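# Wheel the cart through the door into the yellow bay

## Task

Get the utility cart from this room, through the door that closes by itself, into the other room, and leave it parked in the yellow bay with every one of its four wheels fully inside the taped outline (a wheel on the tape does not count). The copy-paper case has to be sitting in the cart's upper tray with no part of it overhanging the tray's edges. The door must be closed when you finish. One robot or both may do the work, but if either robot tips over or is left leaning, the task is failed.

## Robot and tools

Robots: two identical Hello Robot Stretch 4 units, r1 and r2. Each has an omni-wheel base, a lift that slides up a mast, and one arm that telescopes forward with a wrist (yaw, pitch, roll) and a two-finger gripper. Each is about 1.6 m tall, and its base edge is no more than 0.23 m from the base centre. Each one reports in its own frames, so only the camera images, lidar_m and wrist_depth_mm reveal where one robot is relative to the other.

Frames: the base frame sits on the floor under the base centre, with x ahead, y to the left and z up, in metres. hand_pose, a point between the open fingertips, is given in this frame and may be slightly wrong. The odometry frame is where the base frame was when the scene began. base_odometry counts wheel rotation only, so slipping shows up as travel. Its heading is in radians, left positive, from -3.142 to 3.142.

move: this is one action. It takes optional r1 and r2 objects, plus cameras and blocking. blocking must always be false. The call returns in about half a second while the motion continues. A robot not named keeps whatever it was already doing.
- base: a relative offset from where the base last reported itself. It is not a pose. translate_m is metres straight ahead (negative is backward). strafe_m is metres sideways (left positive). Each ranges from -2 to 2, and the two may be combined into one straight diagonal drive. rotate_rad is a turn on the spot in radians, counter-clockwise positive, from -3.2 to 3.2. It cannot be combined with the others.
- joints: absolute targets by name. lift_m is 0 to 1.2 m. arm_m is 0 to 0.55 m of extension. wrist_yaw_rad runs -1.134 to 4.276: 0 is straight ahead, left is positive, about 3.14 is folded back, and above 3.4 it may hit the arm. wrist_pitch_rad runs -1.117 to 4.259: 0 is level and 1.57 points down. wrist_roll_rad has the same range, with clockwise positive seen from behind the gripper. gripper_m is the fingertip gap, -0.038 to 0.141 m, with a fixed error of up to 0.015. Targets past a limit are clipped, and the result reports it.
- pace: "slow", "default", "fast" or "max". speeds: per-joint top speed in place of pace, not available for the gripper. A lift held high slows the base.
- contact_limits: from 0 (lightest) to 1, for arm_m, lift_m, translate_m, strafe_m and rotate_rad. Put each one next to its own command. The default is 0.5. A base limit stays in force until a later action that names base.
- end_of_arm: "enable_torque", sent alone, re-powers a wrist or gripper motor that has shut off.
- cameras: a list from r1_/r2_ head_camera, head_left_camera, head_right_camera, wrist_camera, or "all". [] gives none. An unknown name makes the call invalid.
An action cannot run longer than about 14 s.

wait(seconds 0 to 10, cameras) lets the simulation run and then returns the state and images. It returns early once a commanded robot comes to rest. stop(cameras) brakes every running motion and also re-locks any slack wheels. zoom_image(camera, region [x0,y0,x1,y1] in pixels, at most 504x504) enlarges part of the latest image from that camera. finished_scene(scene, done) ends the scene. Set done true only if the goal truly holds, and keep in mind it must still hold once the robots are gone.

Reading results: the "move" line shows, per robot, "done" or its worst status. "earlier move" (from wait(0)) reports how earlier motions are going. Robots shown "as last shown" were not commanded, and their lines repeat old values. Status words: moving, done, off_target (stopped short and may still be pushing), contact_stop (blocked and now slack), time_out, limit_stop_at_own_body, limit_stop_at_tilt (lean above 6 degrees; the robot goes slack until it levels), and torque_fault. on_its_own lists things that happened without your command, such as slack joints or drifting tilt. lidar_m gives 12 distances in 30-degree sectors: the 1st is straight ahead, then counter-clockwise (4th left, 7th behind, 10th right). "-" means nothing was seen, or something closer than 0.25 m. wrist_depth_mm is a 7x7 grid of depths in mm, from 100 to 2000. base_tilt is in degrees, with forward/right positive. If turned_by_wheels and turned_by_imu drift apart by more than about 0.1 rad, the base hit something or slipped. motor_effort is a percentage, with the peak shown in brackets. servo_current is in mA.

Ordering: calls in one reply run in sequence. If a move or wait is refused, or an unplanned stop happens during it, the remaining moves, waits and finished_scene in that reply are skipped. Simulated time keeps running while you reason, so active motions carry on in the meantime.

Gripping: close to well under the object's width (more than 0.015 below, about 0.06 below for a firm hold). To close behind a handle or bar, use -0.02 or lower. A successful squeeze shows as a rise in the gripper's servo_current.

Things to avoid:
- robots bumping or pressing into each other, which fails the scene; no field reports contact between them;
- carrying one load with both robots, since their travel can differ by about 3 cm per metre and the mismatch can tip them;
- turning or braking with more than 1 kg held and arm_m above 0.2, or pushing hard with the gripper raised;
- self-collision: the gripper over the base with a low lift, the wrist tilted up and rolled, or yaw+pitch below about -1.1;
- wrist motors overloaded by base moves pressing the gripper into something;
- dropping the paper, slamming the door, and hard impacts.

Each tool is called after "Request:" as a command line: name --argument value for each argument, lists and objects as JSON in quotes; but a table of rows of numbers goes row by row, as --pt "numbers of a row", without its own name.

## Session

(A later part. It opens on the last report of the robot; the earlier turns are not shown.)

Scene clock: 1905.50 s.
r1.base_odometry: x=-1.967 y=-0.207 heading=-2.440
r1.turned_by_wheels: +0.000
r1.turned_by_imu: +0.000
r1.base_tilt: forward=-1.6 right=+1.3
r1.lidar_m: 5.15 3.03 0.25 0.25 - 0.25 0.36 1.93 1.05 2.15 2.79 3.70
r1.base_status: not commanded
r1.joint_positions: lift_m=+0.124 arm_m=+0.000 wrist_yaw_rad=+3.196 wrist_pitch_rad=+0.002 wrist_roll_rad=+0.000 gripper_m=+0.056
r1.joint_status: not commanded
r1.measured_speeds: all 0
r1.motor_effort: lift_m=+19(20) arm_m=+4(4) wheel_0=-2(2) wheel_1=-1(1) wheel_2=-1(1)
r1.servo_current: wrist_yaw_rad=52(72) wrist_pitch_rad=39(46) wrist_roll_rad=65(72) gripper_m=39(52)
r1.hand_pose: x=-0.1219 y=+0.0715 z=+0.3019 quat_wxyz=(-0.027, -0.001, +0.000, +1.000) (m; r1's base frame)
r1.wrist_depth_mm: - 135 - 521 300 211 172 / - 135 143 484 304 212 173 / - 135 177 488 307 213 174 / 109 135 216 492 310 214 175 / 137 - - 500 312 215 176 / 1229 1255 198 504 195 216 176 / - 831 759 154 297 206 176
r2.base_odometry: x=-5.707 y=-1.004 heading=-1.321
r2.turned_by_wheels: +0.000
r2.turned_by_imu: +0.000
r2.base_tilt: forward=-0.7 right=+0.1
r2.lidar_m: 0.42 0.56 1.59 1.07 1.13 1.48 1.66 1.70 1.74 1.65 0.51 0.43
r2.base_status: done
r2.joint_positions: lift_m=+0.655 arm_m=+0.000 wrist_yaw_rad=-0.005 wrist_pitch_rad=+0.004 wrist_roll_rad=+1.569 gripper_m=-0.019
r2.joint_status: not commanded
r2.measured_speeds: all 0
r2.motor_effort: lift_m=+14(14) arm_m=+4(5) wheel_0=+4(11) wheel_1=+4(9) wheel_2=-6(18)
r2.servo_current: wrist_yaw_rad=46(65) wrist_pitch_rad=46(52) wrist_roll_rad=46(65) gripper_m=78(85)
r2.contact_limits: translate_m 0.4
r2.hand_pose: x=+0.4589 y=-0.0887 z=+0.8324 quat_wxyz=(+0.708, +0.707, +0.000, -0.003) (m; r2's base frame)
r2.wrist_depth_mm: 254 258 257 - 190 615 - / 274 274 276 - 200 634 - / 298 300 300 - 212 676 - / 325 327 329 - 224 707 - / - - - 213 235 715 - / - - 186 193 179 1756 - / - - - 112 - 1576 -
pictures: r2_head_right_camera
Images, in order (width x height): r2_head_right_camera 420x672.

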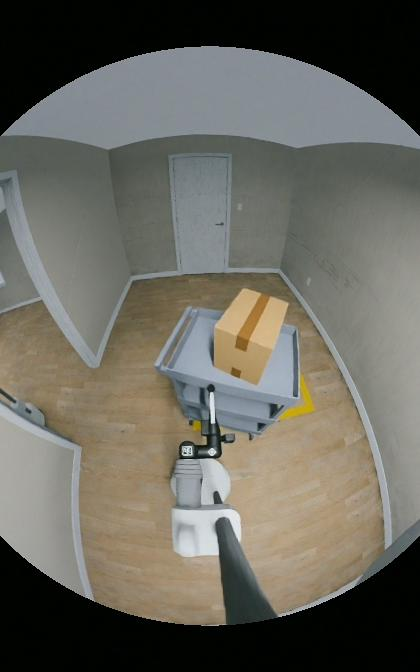

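Request:
move --blocking false --r2 '{"base":{"translate_m":-0.1}}' --cameras '[]'

Request:
wait --seconds 2 --cameras '[]'

Request:
move --blocking false --r2 '{"base":{"strafe_m":0.2}}' --cameras '[]'

Scene clock: 1925.70 s.
move: r2 moving
r1: as last shown
r1.lidar_m: 5.12 3.02 0.25 0.25 - 0.25 0.39 1.89 1.05 2.19 2.82 3.67
r1.motor_effort: lift_m=+19(19) arm_m=+4(4) wheel_0=-2(2) wheel_1=-1(1) wheel_2=-1(1)
r1.servo_current: wrist_yaw_rad=52(65) wrist_pitch_rad=46(46) wrist_roll_rad=46(72) gripper_m=46(46)
r1.wrist_depth_mm: - 135 - 525 301 211 172 / - 135 143 480 304 212 173 / - 135 177 484 307 213 174 / 109 136 216 492 310 214 175 / 137 - - 500 312 216 176 / 1255 1255 198 500 194 216 176 / - 820 759 154 297 208 176
r2.base_odometry: x=-5.714 y=-0.974 heading=-1.321
r2.turned_by_wheels: +0.000
r2.turned_by_imu: +0.000
r2.base_tilt: forward=-0.7 right=+0.0
r2.lidar_m: 0.47 0.59 1.61 1.06 1.14 1.49 1.62 1.67 1.74 1.65 0.52 0.47
r2.base_status: translate_m moving
r2.joint_positions: lift_m=+0.655 arm_m=+0.000 wrist_yaw_rad=-0.003 wrist_pitch_rad=+0.004 wrist_roll_rad=+1.569 gripper_m=-0.019
r2.joint_status: not commanded
r2.measured_speeds: translate_m=-0.121 strafe_m=+0.001 rotate_rad=+0.004 lift_m=+0.000 arm_m=+0.000 wrist_yaw_rad=+0.000 wrist_pitch_rad=+0.000 wrist_roll_rad=+0.000
r2.motor_effort: lift_m=+14(14) arm_m=+4(5) wheel_0=-4(9) wheel_1=-9(9) wheel_2=+11(13)
r2.servo_current: wrist_yaw_rad=46(52) wrist_pitch_rad=46(46) wrist_roll_rad=52(59) gripper_m=72(78)
r2.hand_pose: x=+0.4590 y=-0.0882 z=+0.8324 quat_wxyz=(+0.708, +0.707, +0.000, -0.002) (m; r2's base frame)
r2.wrist_depth_mm: 274 278 277 - 215 634 - / 297 298 300 - - 676 - / 322 327 327 - - 699 - / 368 357 357 - - 723 - / - - - 215 750 741 - / - - 186 201 179 1756 - / - - - 112 - 1756 -
pictures: none
No camera images: "cameras" was empty.

Scene clock: 1926.73 s.
earlier move: r2 done
r1.base_odometry: x=-1.967 y=-0.207 heading=-2.440
r1.turned_by_wheels: +0.000
r1.turned_by_imu: +0.000
r1.base_tilt: forward=-1.6 right=+1.3
r1.lidar_m: 5.14 3.04 0.25 0.25 - 0.25 0.37 1.90 1.05 2.13 2.77 3.67
r1.base_status: not commanded
r1.joint_positions: lift_m=+0.124 arm_m=+0.000 wrist_yaw_rad=+3.196 wrist_pitch_rad=+0.002 wrist_roll_rad=+0.000 gripper_m=+0.056
r1.joint_status: not commanded
r1.measured_speeds: all 0
r1.motor_effort: lift_m=+19(20) arm_m=+4(4) wheel_0=-2(2) wheel_1=-1(1) wheel_2=-1(1)
r1.servo_current: wrist_yaw_rad=52(72) wrist_pitch_rad=39(52) wrist_roll_rad=52(72) gripper_m=46(46)
r1.hand_pose: x=-0.1219 y=+0.0715 z=+0.3019 quat_wxyz=(-0.027, -0.001, +0.000, +1.000) (m; r1's base frame)
r1.wrist_depth_mm: - 135 - 525 301 211 172 / - 135 143 480 306 212 173 / - 135 177 488 307 213 174 / 109 135 216 488 309 214 175 / 137 - - 496 312 216 176 / 1229 1229 198 500 194 216 176 / - 809 759 154 296 207 176
r2.base_odometry: x=-5.731 y=-0.907 heading=-1.321
r2.turned_by_wheels: +0.000
r2.turned_by_imu: +0.000
r2.base_tilt: forward=-0.6 right=+0.1
r2.lidar_m: 0.53 0.68 1.65 1.08 1.14 1.51 1.55 1.58 1.77 1.64 0.60 0.52
r2.base_status: done
r2.joint_positions: lift_m=+0.655 arm_m=+0.000 wrist_yaw_rad=-0.003 wrist_pitch_rad=+0.004 wrist_roll_rad=+1.569 gripper_m=-0.019
r2.joint_status: not commanded
r2.measured_speeds: all 0
r2.motor_effort: lift_m=+13(14) arm_m=+4(5) wheel_0=-4(9) wheel_1=-4(10) wheel_2=+3(13)
r2.servo_current: wrist_yaw_rad=59(59) wrist_pitch_rad=39(52) wrist_roll_rad=46(59) gripper_m=72(85)
r2.hand_pose: x=+0.4590 y=-0.0882 z=+0.8324 quat_wxyz=(+0.708, +0.707, +0.000, -0.002) (m; r2's base frame)
r2.wrist_depth_mm: 343 336 338 273 - 699 - / 370 359 362 287 - 715 - / - 389 394 303 - 750 - / - 427 433 317 - 809 - / - - - 327 - 778 - / - - 186 202 179 647 - / - - - 112 - 1708 -
wait: 1.03 of 2 s (r2 has come to rest)
pictures: none
No camera images: "cameras" was empty.

Scene clock: 1927.23 s.
move: r2 moving
r1: as last shown
r1.lidar_m: 5.14 3.00 0.25 0.25 - 0.25 0.37 1.88 1.05 2.16 2.80 3.66
r1.motor_effort: lift_m=+19(19) arm_m=+4(4) wheel_0=-2(2) wheel_1=-1(1) wheel_2=-1(1)
r1.servo_current: wrist_yaw_rad=65(65) wrist_pitch_rad=46(46) wrist_roll_rad=39(59) gripper_m=46(46)
r1.wrist_depth_mm: - 135 - 521 301 211 172 / - 135 143 484 304 211 173 / - 135 177 484 307 214 174 / 109 135 217 492 310 215 175 / 137 - - 496 312 216 176 / 1255 1205 198 500 194 216 176 / - 820 759 154 297 207 176
r2.base_odometry: x=-5.696 y=-0.898 heading=-1.321
r2.turned_by_wheels: +0.000
r2.turned_by_imu: +0.000
r2.base_tilt: forward=-0.6 right=+0.0
r2.lidar_m: 0.54 1.64 1.65 1.04 1.06 1.46 1.56 1.58 1.80 1.69 0.58 0.53
r2.base_status: strafe_m moving
r2.joint_positions: lift_m=+0.655 arm_m=+0.000 wrist_yaw_rad=-0.003 wrist_pitch_rad=+0.004 wrist_roll_rad=+1.569 gripper_m=-0.019
r2.joint_status: not commanded
r2.measured_speeds: translate_m=+0.001 strafe_m=+0.141 rotate_rad=-0.006 lift_m=+0.000 arm_m=+0.000 wrist_yaw_rad=+0.000 wrist_pitch_rad=+0.000 wrist_roll_rad=+0.000
r2.motor_effort: lift_m=+14(14) arm_m=+4(5) wheel_0=-8(11) wheel_1=+9(11) wheel_2=+0(2)
r2.servo_current: wrist_yaw_rad=46(59) wrist_pitch_rad=39(46) wrist_roll_rad=39(52) gripper_m=78(78)
r2.hand_pose: x=+0.4590 y=-0.0882 z=+0.8324 quat_wxyz=(+0.708, +0.707, +0.000, -0.002) (m; r2's base frame)
r2.wrist_depth_mm: 357 349 349 283 - 699 - / - 375 377 297 - 723 - / - 407 410 314 - 788 - / - 449 449 334 - 798 - / - - - 342 - 759 - / - - 186 201 179 1708 - / - - - 112 - - -
pictures: none
No camera images: "cameras" was empty.

Request:
move --blocking false --r2 '{"base":{"strafe_m":-0.3}}' --cameras '[]'

Request:
wait --seconds 3 --cameras '["r2_head_camera"]'

Scene clock: 1931.13 s.
earlier move: r2 done
move: r2 moving
r1: as last shown
r1.lidar_m: 5.13 3.02 0.25 0.25 - 0.25 0.37 1.89 1.03 2.18 2.81 3.71
r1.motor_effort: lift_m=+19(19) arm_m=+4(4) wheel_0=-1(2) wheel_1=-1(1) wheel_2=-1(1)
r1.servo_current: wrist_yaw_rad=46(78) wrist_pitch_rad=33(52) wrist_roll_rad=39(65) gripper_m=39(46)
r1.wrist_depth_mm: - 135 - 525 301 211 172 / - 135 143 484 304 212 173 / - 134 177 484 307 214 174 / 109 135 216 496 310 215 175 / 137 - - 500 312 216 176 / 1229 1255 198 500 194 216 176 / - 809 759 154 296 207 176
r2.base_odometry: x=-5.573 y=-0.867 heading=-1.321
r2.turned_by_wheels: +0.000
r2.turned_by_imu: +0.001
r2.base_tilt: forward=-0.7 right=+0.1
r2.lidar_m: 0.59 1.55 0.99 0.90 0.97 1.28 1.56 1.63 1.93 1.79 0.65 0.57
r2.base_status: strafe_m moving
r2.joint_positions: lift_m=+0.655 arm_m=+0.000 wrist_yaw_rad=-0.003 wrist_pitch_rad=+0.004 wrist_roll_rad=+1.569 gripper_m=-0.019
r2.joint_status: not commanded
r2.measured_speeds: translate_m=+0.000 strafe_m=-0.142 rotate_rad=-0.001 lift_m=+0.000 arm_m=+0.000 wrist_yaw_rad=+0.000 wrist_pitch_rad=+0.000 wrist_roll_rad=+0.000
r2.motor_effort: lift_m=+14(14) arm_m=+4(4) wheel_0=+8(12) wheel_1=-12(12) wheel_2=+0(1)
r2.servo_current: wrist_yaw_rad=39(52) wrist_pitch_rad=39(46) wrist_roll_rad=46(46) gripper_m=78(85)
r2.hand_pose: x=+0.4590 y=-0.0882 z=+0.8324 quat_wxyz=(+0.708, +0.707, +0.000, -0.002) (m; r2's base frame)
r2.wrist_depth_mm: - 415 415 324 - 732 - / - - - 342 - 778 - / - - - 355 - 798 - / - - - 375 - 1708 - / - - - 392 - 1708 1182 / - - 186 202 181 1618 1182 / - - - 112 - 1708 1182
pictures: none
No camera images: "cameras" was empty.

Scene clock: 1932.97 s.
earlier move: r2 done
r1.base_odometry: x=-1.967 y=-0.207 heading=-2.440
r1.turned_by_wheels: +0.000
r1.turned_by_imu: +0.000
r1.base_tilt: forward=-1.6 right=+1.3
r1.lidar_m: 5.14 3.04 0.25 0.25 - 0.25 0.40 1.89 1.04 2.16 2.80 3.69
r1.base_status: not commanded
r1.joint_positions: lift_m=+0.124 arm_m=+0.000 wrist_yaw_rad=+3.196 wrist_pitch_rad=+0.002 wrist_roll_rad=+0.000 gripper_m=+0.056
r1.joint_status: not commanded
r1.measured_speeds: all 0
r1.motor_effort: lift_m=+19(19) arm_m=+4(4) wheel_0=-2(2) wheel_1=+0(1) wheel_2=-1(1)
r1.servo_current: wrist_yaw_rad=39(78) wrist_pitch_rad=46(52) wrist_roll_rad=46(65) gripper_m=52(52)
r1.hand_pose: x=-0.1219 y=+0.0715 z=+0.3019 quat_wxyz=(-0.027, -0.001, +0.000, +1.000) (m; r1's base frame)
r1.wrist_depth_mm: - 135 - 525 300 211 172 / - 135 143 484 304 211 173 / - 135 177 484 307 214 175 / 109 135 217 496 310 215 175 / 137 - - 496 310 216 176 / 1229 1229 198 500 194 216 176 / - 809 759 154 297 207 176
r2.base_odometry: x=-5.828 y=-0.932 heading=-1.321
r2.turned_by_wheels: +0.000
r2.turned_by_imu: +0.001
r2.base_tilt: forward=-0.7 right=+0.1
r2.lidar_m: 0.50 0.62 1.71 1.18 1.24 1.65 1.54 1.60 1.64 1.56 1.60 0.51
r2.base_status: done
r2.joint_positions: lift_m=+0.655 arm_m=+0.000 wrist_yaw_rad=-0.003 wrist_pitch_rad=+0.004 wrist_roll_rad=+1.569 gripper_m=-0.019
r2.joint_status: not commanded
r2.measured_speeds: all 0
r2.motor_effort: lift_m=+14(14) arm_m=+4(5) wheel_0=+2(15) wheel_1=+0(12) wheel_2=+0(1)
r2.servo_current: wrist_yaw_rad=39(52) wrist_pitch_rad=46(46) wrist_roll_rad=52(59) gripper_m=72(85)
r2.hand_pose: x=+0.4590 y=-0.0882 z=+0.8324 quat_wxyz=(+0.708, +0.707, +0.000, -0.002) (m; r2's base frame)
r2.wrist_depth_mm: - - - 245 - 668 - / - 452 442 255 - 691 - / 347 342 343 270 - 732 - / - 368 368 286 - 768 - / - 404 407 294 - 798 - / - - 186 200 179 732 - / - - - 112 - 634 -
wait: 1.83 of 3 s (r2 has come to rest)
pictures: r2_head_camera
Images, in order (width x height): r2_head_camera 420x560.

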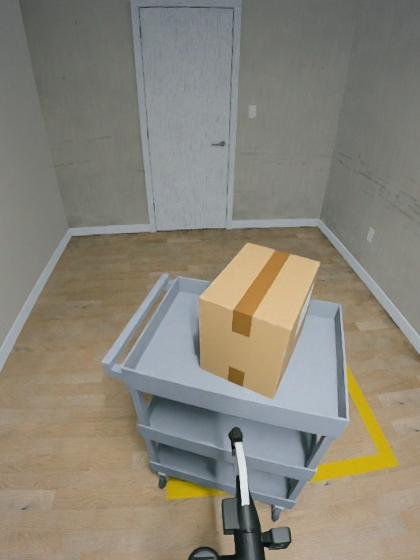

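Request:
move --blocking false --r2 '{"base":{"strafe_m":-0.08}}' --cameras '[]'

Request:
wait --seconds 2 --cameras '[]'

Request:
move --blocking false --r2 '{"base":{"translate_m":0.3},"pace":"slow","contact_limits":{"translate_m":0.4}}' --cameras '[]'

Request:
wait --seconds 5 --cameras '["r2_head_camera"]'

Scene clock: 1946.50 s.
move: r2 moving
r1: as last shown
r1.lidar_m: 5.14 3.05 0.25 0.25 - 0.25 0.38 1.92 1.04 2.12 2.78 3.70
r1.motor_effort: lift_m=+19(20) arm_m=+4(4) wheel_0=-2(2) wheel_1=-1(1) wheel_2=-1(1)
r1.servo_current: wrist_yaw_rad=33(65) wrist_pitch_rad=46(46) wrist_roll_rad=52(52) gripper_m=46(46)
r1.wrist_depth_mm: - 135 - 521 301 211 172 / - 135 143 484 304 212 173 / - 135 177 488 307 214 174 / 109 136 216 492 310 214 176 / 137 - - 500 312 216 176 / 1229 1229 198 500 194 216 176 / - 798 759 154 296 208 176
r2.base_odometry: x=-5.863 y=-0.941 heading=-1.321
r2.turned_by_wheels: +0.000
r2.turned_by_imu: +0.000
r2.base_tilt: forward=-0.7 right=+0.1
r2.lidar_m: 0.49 0.60 1.74 1.21 1.26 1.65 1.54 1.62 1.61 1.51 1.58 0.45
r2.base_status: strafe_m moving
r2.joint_positions: lift_m=+0.655 arm_m=+0.000 wrist_yaw_rad=-0.003 wrist_pitch_rad=+0.004 wrist_roll_rad=+1.569 gripper_m=-0.019
r2.joint_status: not commanded
r2.measured_speeds: translate_m=+0.000 strafe_m=-0.141 rotate_rad=+0.000 lift_m=+0.000 arm_m=+0.000 wrist_yaw_rad=+0.000 wrist_pitch_rad=+0.000 wrist_roll_rad=+0.000
r2.motor_effort: lift_m=+14(14) arm_m=+4(4) wheel_0=+12(12) wheel_1=-11(11) wheel_2=-1(1)
r2.servo_current: wrist_yaw_rad=46(59) wrist_pitch_rad=39(52) wrist_roll_rad=46(52) gripper_m=78(78)
r2.hand_pose: x=+0.4590 y=-0.0882 z=+0.8324 quat_wxyz=(+0.708, +0.707, +0.000, -0.002) (m; r2's base frame)
r2.wrist_depth_mm: - - - - - 654 - / - - 530 246 - 676 - / - 364 355 - - 723 - / 355 349 351 274 - 750 - / - 387 389 282 - 798 - / - 439 186 201 178 - - / - - - 112 - - -
pictures: none
No camera images: "cameras" was empty.

Scene clock: 1947.33 s.
earlier move: r2 done
r1.base_odometry: x=-1.967 y=-0.207 heading=-2.440
r1.turned_by_wheels: +0.000
r1.turned_by_imu: +0.000
r1.base_tilt: forward=-1.6 right=+1.3
r1.lidar_m: 5.12 3.03 0.25 0.26 - 0.25 0.36 1.89 1.05 2.16 2.77 3.71
r1.base_status: not commanded
r1.joint_positions: lift_m=+0.124 arm_m=+0.000 wrist_yaw_rad=+3.196 wrist_pitch_rad=+0.002 wrist_roll_rad=+0.000 gripper_m=+0.056
r1.joint_status: not commanded
r1.measured_speeds: all 0
r1.motor_effort: lift_m=+19(20) arm_m=+4(4) wheel_0=-1(2) wheel_1=-1(1) wheel_2=-1(1)
r1.servo_current: wrist_yaw_rad=52(72) wrist_pitch_rad=46(46) wrist_roll_rad=52(65) gripper_m=46(52)
r1.hand_pose: x=-0.1219 y=+0.0715 z=+0.3019 quat_wxyz=(-0.027, -0.001, +0.000, +1.000) (m; r1's base frame)
r1.wrist_depth_mm: - 135 - 521 300 211 172 / - 135 143 480 304 212 173 / - 135 177 484 307 214 174 / 109 135 216 496 309 215 175 / 137 - - 496 310 216 176 / 1255 1229 198 500 194 216 176 / - 809 759 154 296 207 176
r2.base_odometry: x=-5.906 y=-0.952 heading=-1.321
r2.turned_by_wheels: +0.000
r2.turned_by_imu: +0.000
r2.base_tilt: forward=-0.7 right=+0.1
r2.lidar_m: 0.48 0.60 1.77 1.28 1.30 1.65 1.55 1.61 1.58 1.49 1.52 0.47
r2.base_status: done
r2.joint_positions: lift_m=+0.655 arm_m=+0.000 wrist_yaw_rad=-0.003 wrist_pitch_rad=+0.004 wrist_roll_rad=+1.569 gripper_m=-0.019
r2.joint_status: not commanded
r2.measured_speeds: all 0
r2.motor_effort: lift_m=+14(14) arm_m=+4(5) wheel_0=+2(12) wheel_1=-2(11) wheel_2=+0(2)
r2.servo_current: wrist_yaw_rad=46(59) wrist_pitch_rad=39(52) wrist_roll_rad=46(59) gripper_m=72(85)
r2.hand_pose: x=+0.4590 y=-0.0882 z=+0.8324 quat_wxyz=(+0.708, +0.707, +0.000, -0.002) (m; r2's base frame)
r2.wrist_depth_mm: - - - - 224 1983 - / - - - - - 668 - / - 477 466 - - 715 - / 377 357 355 - - 732 - / 366 353 355 266 - 798 - / - 394 186 202 179 - - / - 439 - 112 - - -
wait: 0.83 of 2 s (r2 has come to rest)
pictures: none
No camera images: "cameras" was empty.

Scene clock: 1947.83 s.
move: r2 moving
r1: as last shown
r1.lidar_m: 5.12 3.01 0.25 0.25 - 0.25 0.36 1.90 1.05 2.17 2.81 3.70
r1.motor_effort: lift_m=+19(19) arm_m=+4(4) wheel_0=-2(2) wheel_1=-1(1) wheel_2=-1(1)
r1.servo_current: wrist_yaw_rad=52(65) wrist_pitch_rad=52(52) wrist_roll_rad=65(65) gripper_m=39(46)
r1.wrist_depth_mm: - 135 - 525 301 211 172 / - 135 143 480 304 212 173 / - 135 177 488 309 214 175 / 109 135 217 492 310 214 176 / 137 - - 500 312 216 176 / 1229 1255 198 500 194 216 176 / - 809 759 154 296 207 176
r2.base_odometry: x=-5.903 y=-0.964 heading=-1.321
r2.turned_by_wheels: +0.000
r2.turned_by_imu: +0.000
r2.base_tilt: forward=-0.6 right=+0.1
r2.lidar_m: 0.48 0.56 1.76 1.25 1.32 1.64 1.54 1.61 1.58 1.46 1.54 0.46
r2.base_status: translate_m moving
r2.joint_positions: lift_m=+0.655 arm_m=+0.000 wrist_yaw_rad=-0.003 wrist_pitch_rad=+0.004 wrist_roll_rad=+1.569 gripper_m=-0.019
r2.joint_status: not commanded
r2.measured_speeds: translate_m=+0.048 strafe_m=+0.000 rotate_rad=-0.001 lift_m=+0.000 arm_m=+0.000 wrist_yaw_rad=+0.000 wrist_pitch_rad=+0.000 wrist_roll_rad=+0.000
r2.motor_effort: lift_m=+14(14) arm_m=+4(4) wheel_0=+5(9) wheel_1=+6(7) wheel_2=-9(10)
r2.servo_current: wrist_yaw_rad=46(65) wrist_pitch_rad=46(46) wrist_roll_rad=46(59) gripper_m=78(85)
r2.contact_limits: translate_m 0.4
r2.hand_pose: x=+0.4590 y=-0.0882 z=+0.8324 quat_wxyz=(+0.708, +0.707, +0.000, -0.002) (m; r2's base frame)
r2.wrist_depth_mm: - - - - 215 1863 - / - - - - - 668 - / - 462 459 - - 691 - / 366 345 343 - - 732 - / 349 342 342 215 - 768 - / - 382 186 202 179 - - / - 410 - 112 - - -
pictures: none
No camera images: "cameras" was empty.

Scene clock: 1951.60 s.
earlier move: r2 done
r1.base_odometry: x=-1.967 y=-0.207 heading=-2.440
r1.turned_by_wheels: +0.000
r1.turned_by_imu: +0.000
r1.base_tilt: forward=-1.6 right=+1.3
r1.lidar_m: 5.10 3.02 0.25 0.25 - 0.25 0.38 1.95 1.05 2.16 2.82 3.70
r1.base_status: not commanded
r1.joint_positions: lift_m=+0.124 arm_m=+0.000 wrist_yaw_rad=+3.196 wrist_pitch_rad=+0.002 wrist_roll_rad=+0.000 gripper_m=+0.056
r1.joint_status: not commanded
r1.measured_speeds: all 0
r1.motor_effort: lift_m=+19(20) arm_m=+4(4) wheel_0=-1(2) wheel_1=-1(1) wheel_2=-1(1)
r1.servo_current: wrist_yaw_rad=46(72) wrist_pitch_rad=39(52) wrist_roll_rad=33(72) gripper_m=39(46)
r1.hand_pose: x=-0.1219 y=+0.0715 z=+0.3019 quat_wxyz=(-0.027, -0.001, +0.000, +1.000) (m; r1's base frame)
r1.wrist_depth_mm: - 135 - 521 300 211 172 / - 135 143 480 304 211 173 / - 135 177 488 307 214 174 / 109 135 216 492 310 215 175 / 137 - - 496 312 216 177 / 1229 1255 198 500 194 216 176 / - 820 759 154 297 207 176
r2.base_odometry: x=-5.831 y=-1.242 heading=-1.321
r2.turned_by_wheels: +0.000
r2.turned_by_imu: +0.002
r2.base_tilt: forward=-0.7 right=+0.1
r2.lidar_m: 0.45 0.64 1.59 1.26 1.33 1.77 1.83 1.91 1.55 1.45 1.52 0.41
r2.base_status: done
r2.joint_positions: lift_m=+0.655 arm_m=+0.000 wrist_yaw_rad=-0.003 wrist_pitch_rad=+0.004 wrist_roll_rad=+1.569 gripper_m=-0.019
r2.joint_status: not commanded
r2.measured_speeds: all 0
r2.motor_effort: lift_m=+14(14) arm_m=+4(5) wheel_0=+5(12) wheel_1=+5(9) wheel_2=-5(19)
r2.servo_current: wrist_yaw_rad=52(65) wrist_pitch_rad=39(52) wrist_roll_rad=52(65) gripper_m=72(85)
r2.contact_limits: translate_m 0.4
r2.hand_pose: x=+0.4590 y=-0.0882 z=+0.8324 quat_wxyz=(+0.708, +0.707, +0.000, -0.002) (m; r2's base frame)
r2.wrist_depth_mm: - 351 366 - 158 597 - / 290 286 283 - 172 640 - / 257 259 266 - 187 676 - / 296 296 298 - 211 741 - / 379 351 355 215 233 732 - / - - 186 194 179 654 - / - - - 112 - 1708 -
wait: 3.77 of 5 s (r2 has come to rest)
pictures: r2_head_camera
Images, in order (width x height): r2_head_camera 420x560.

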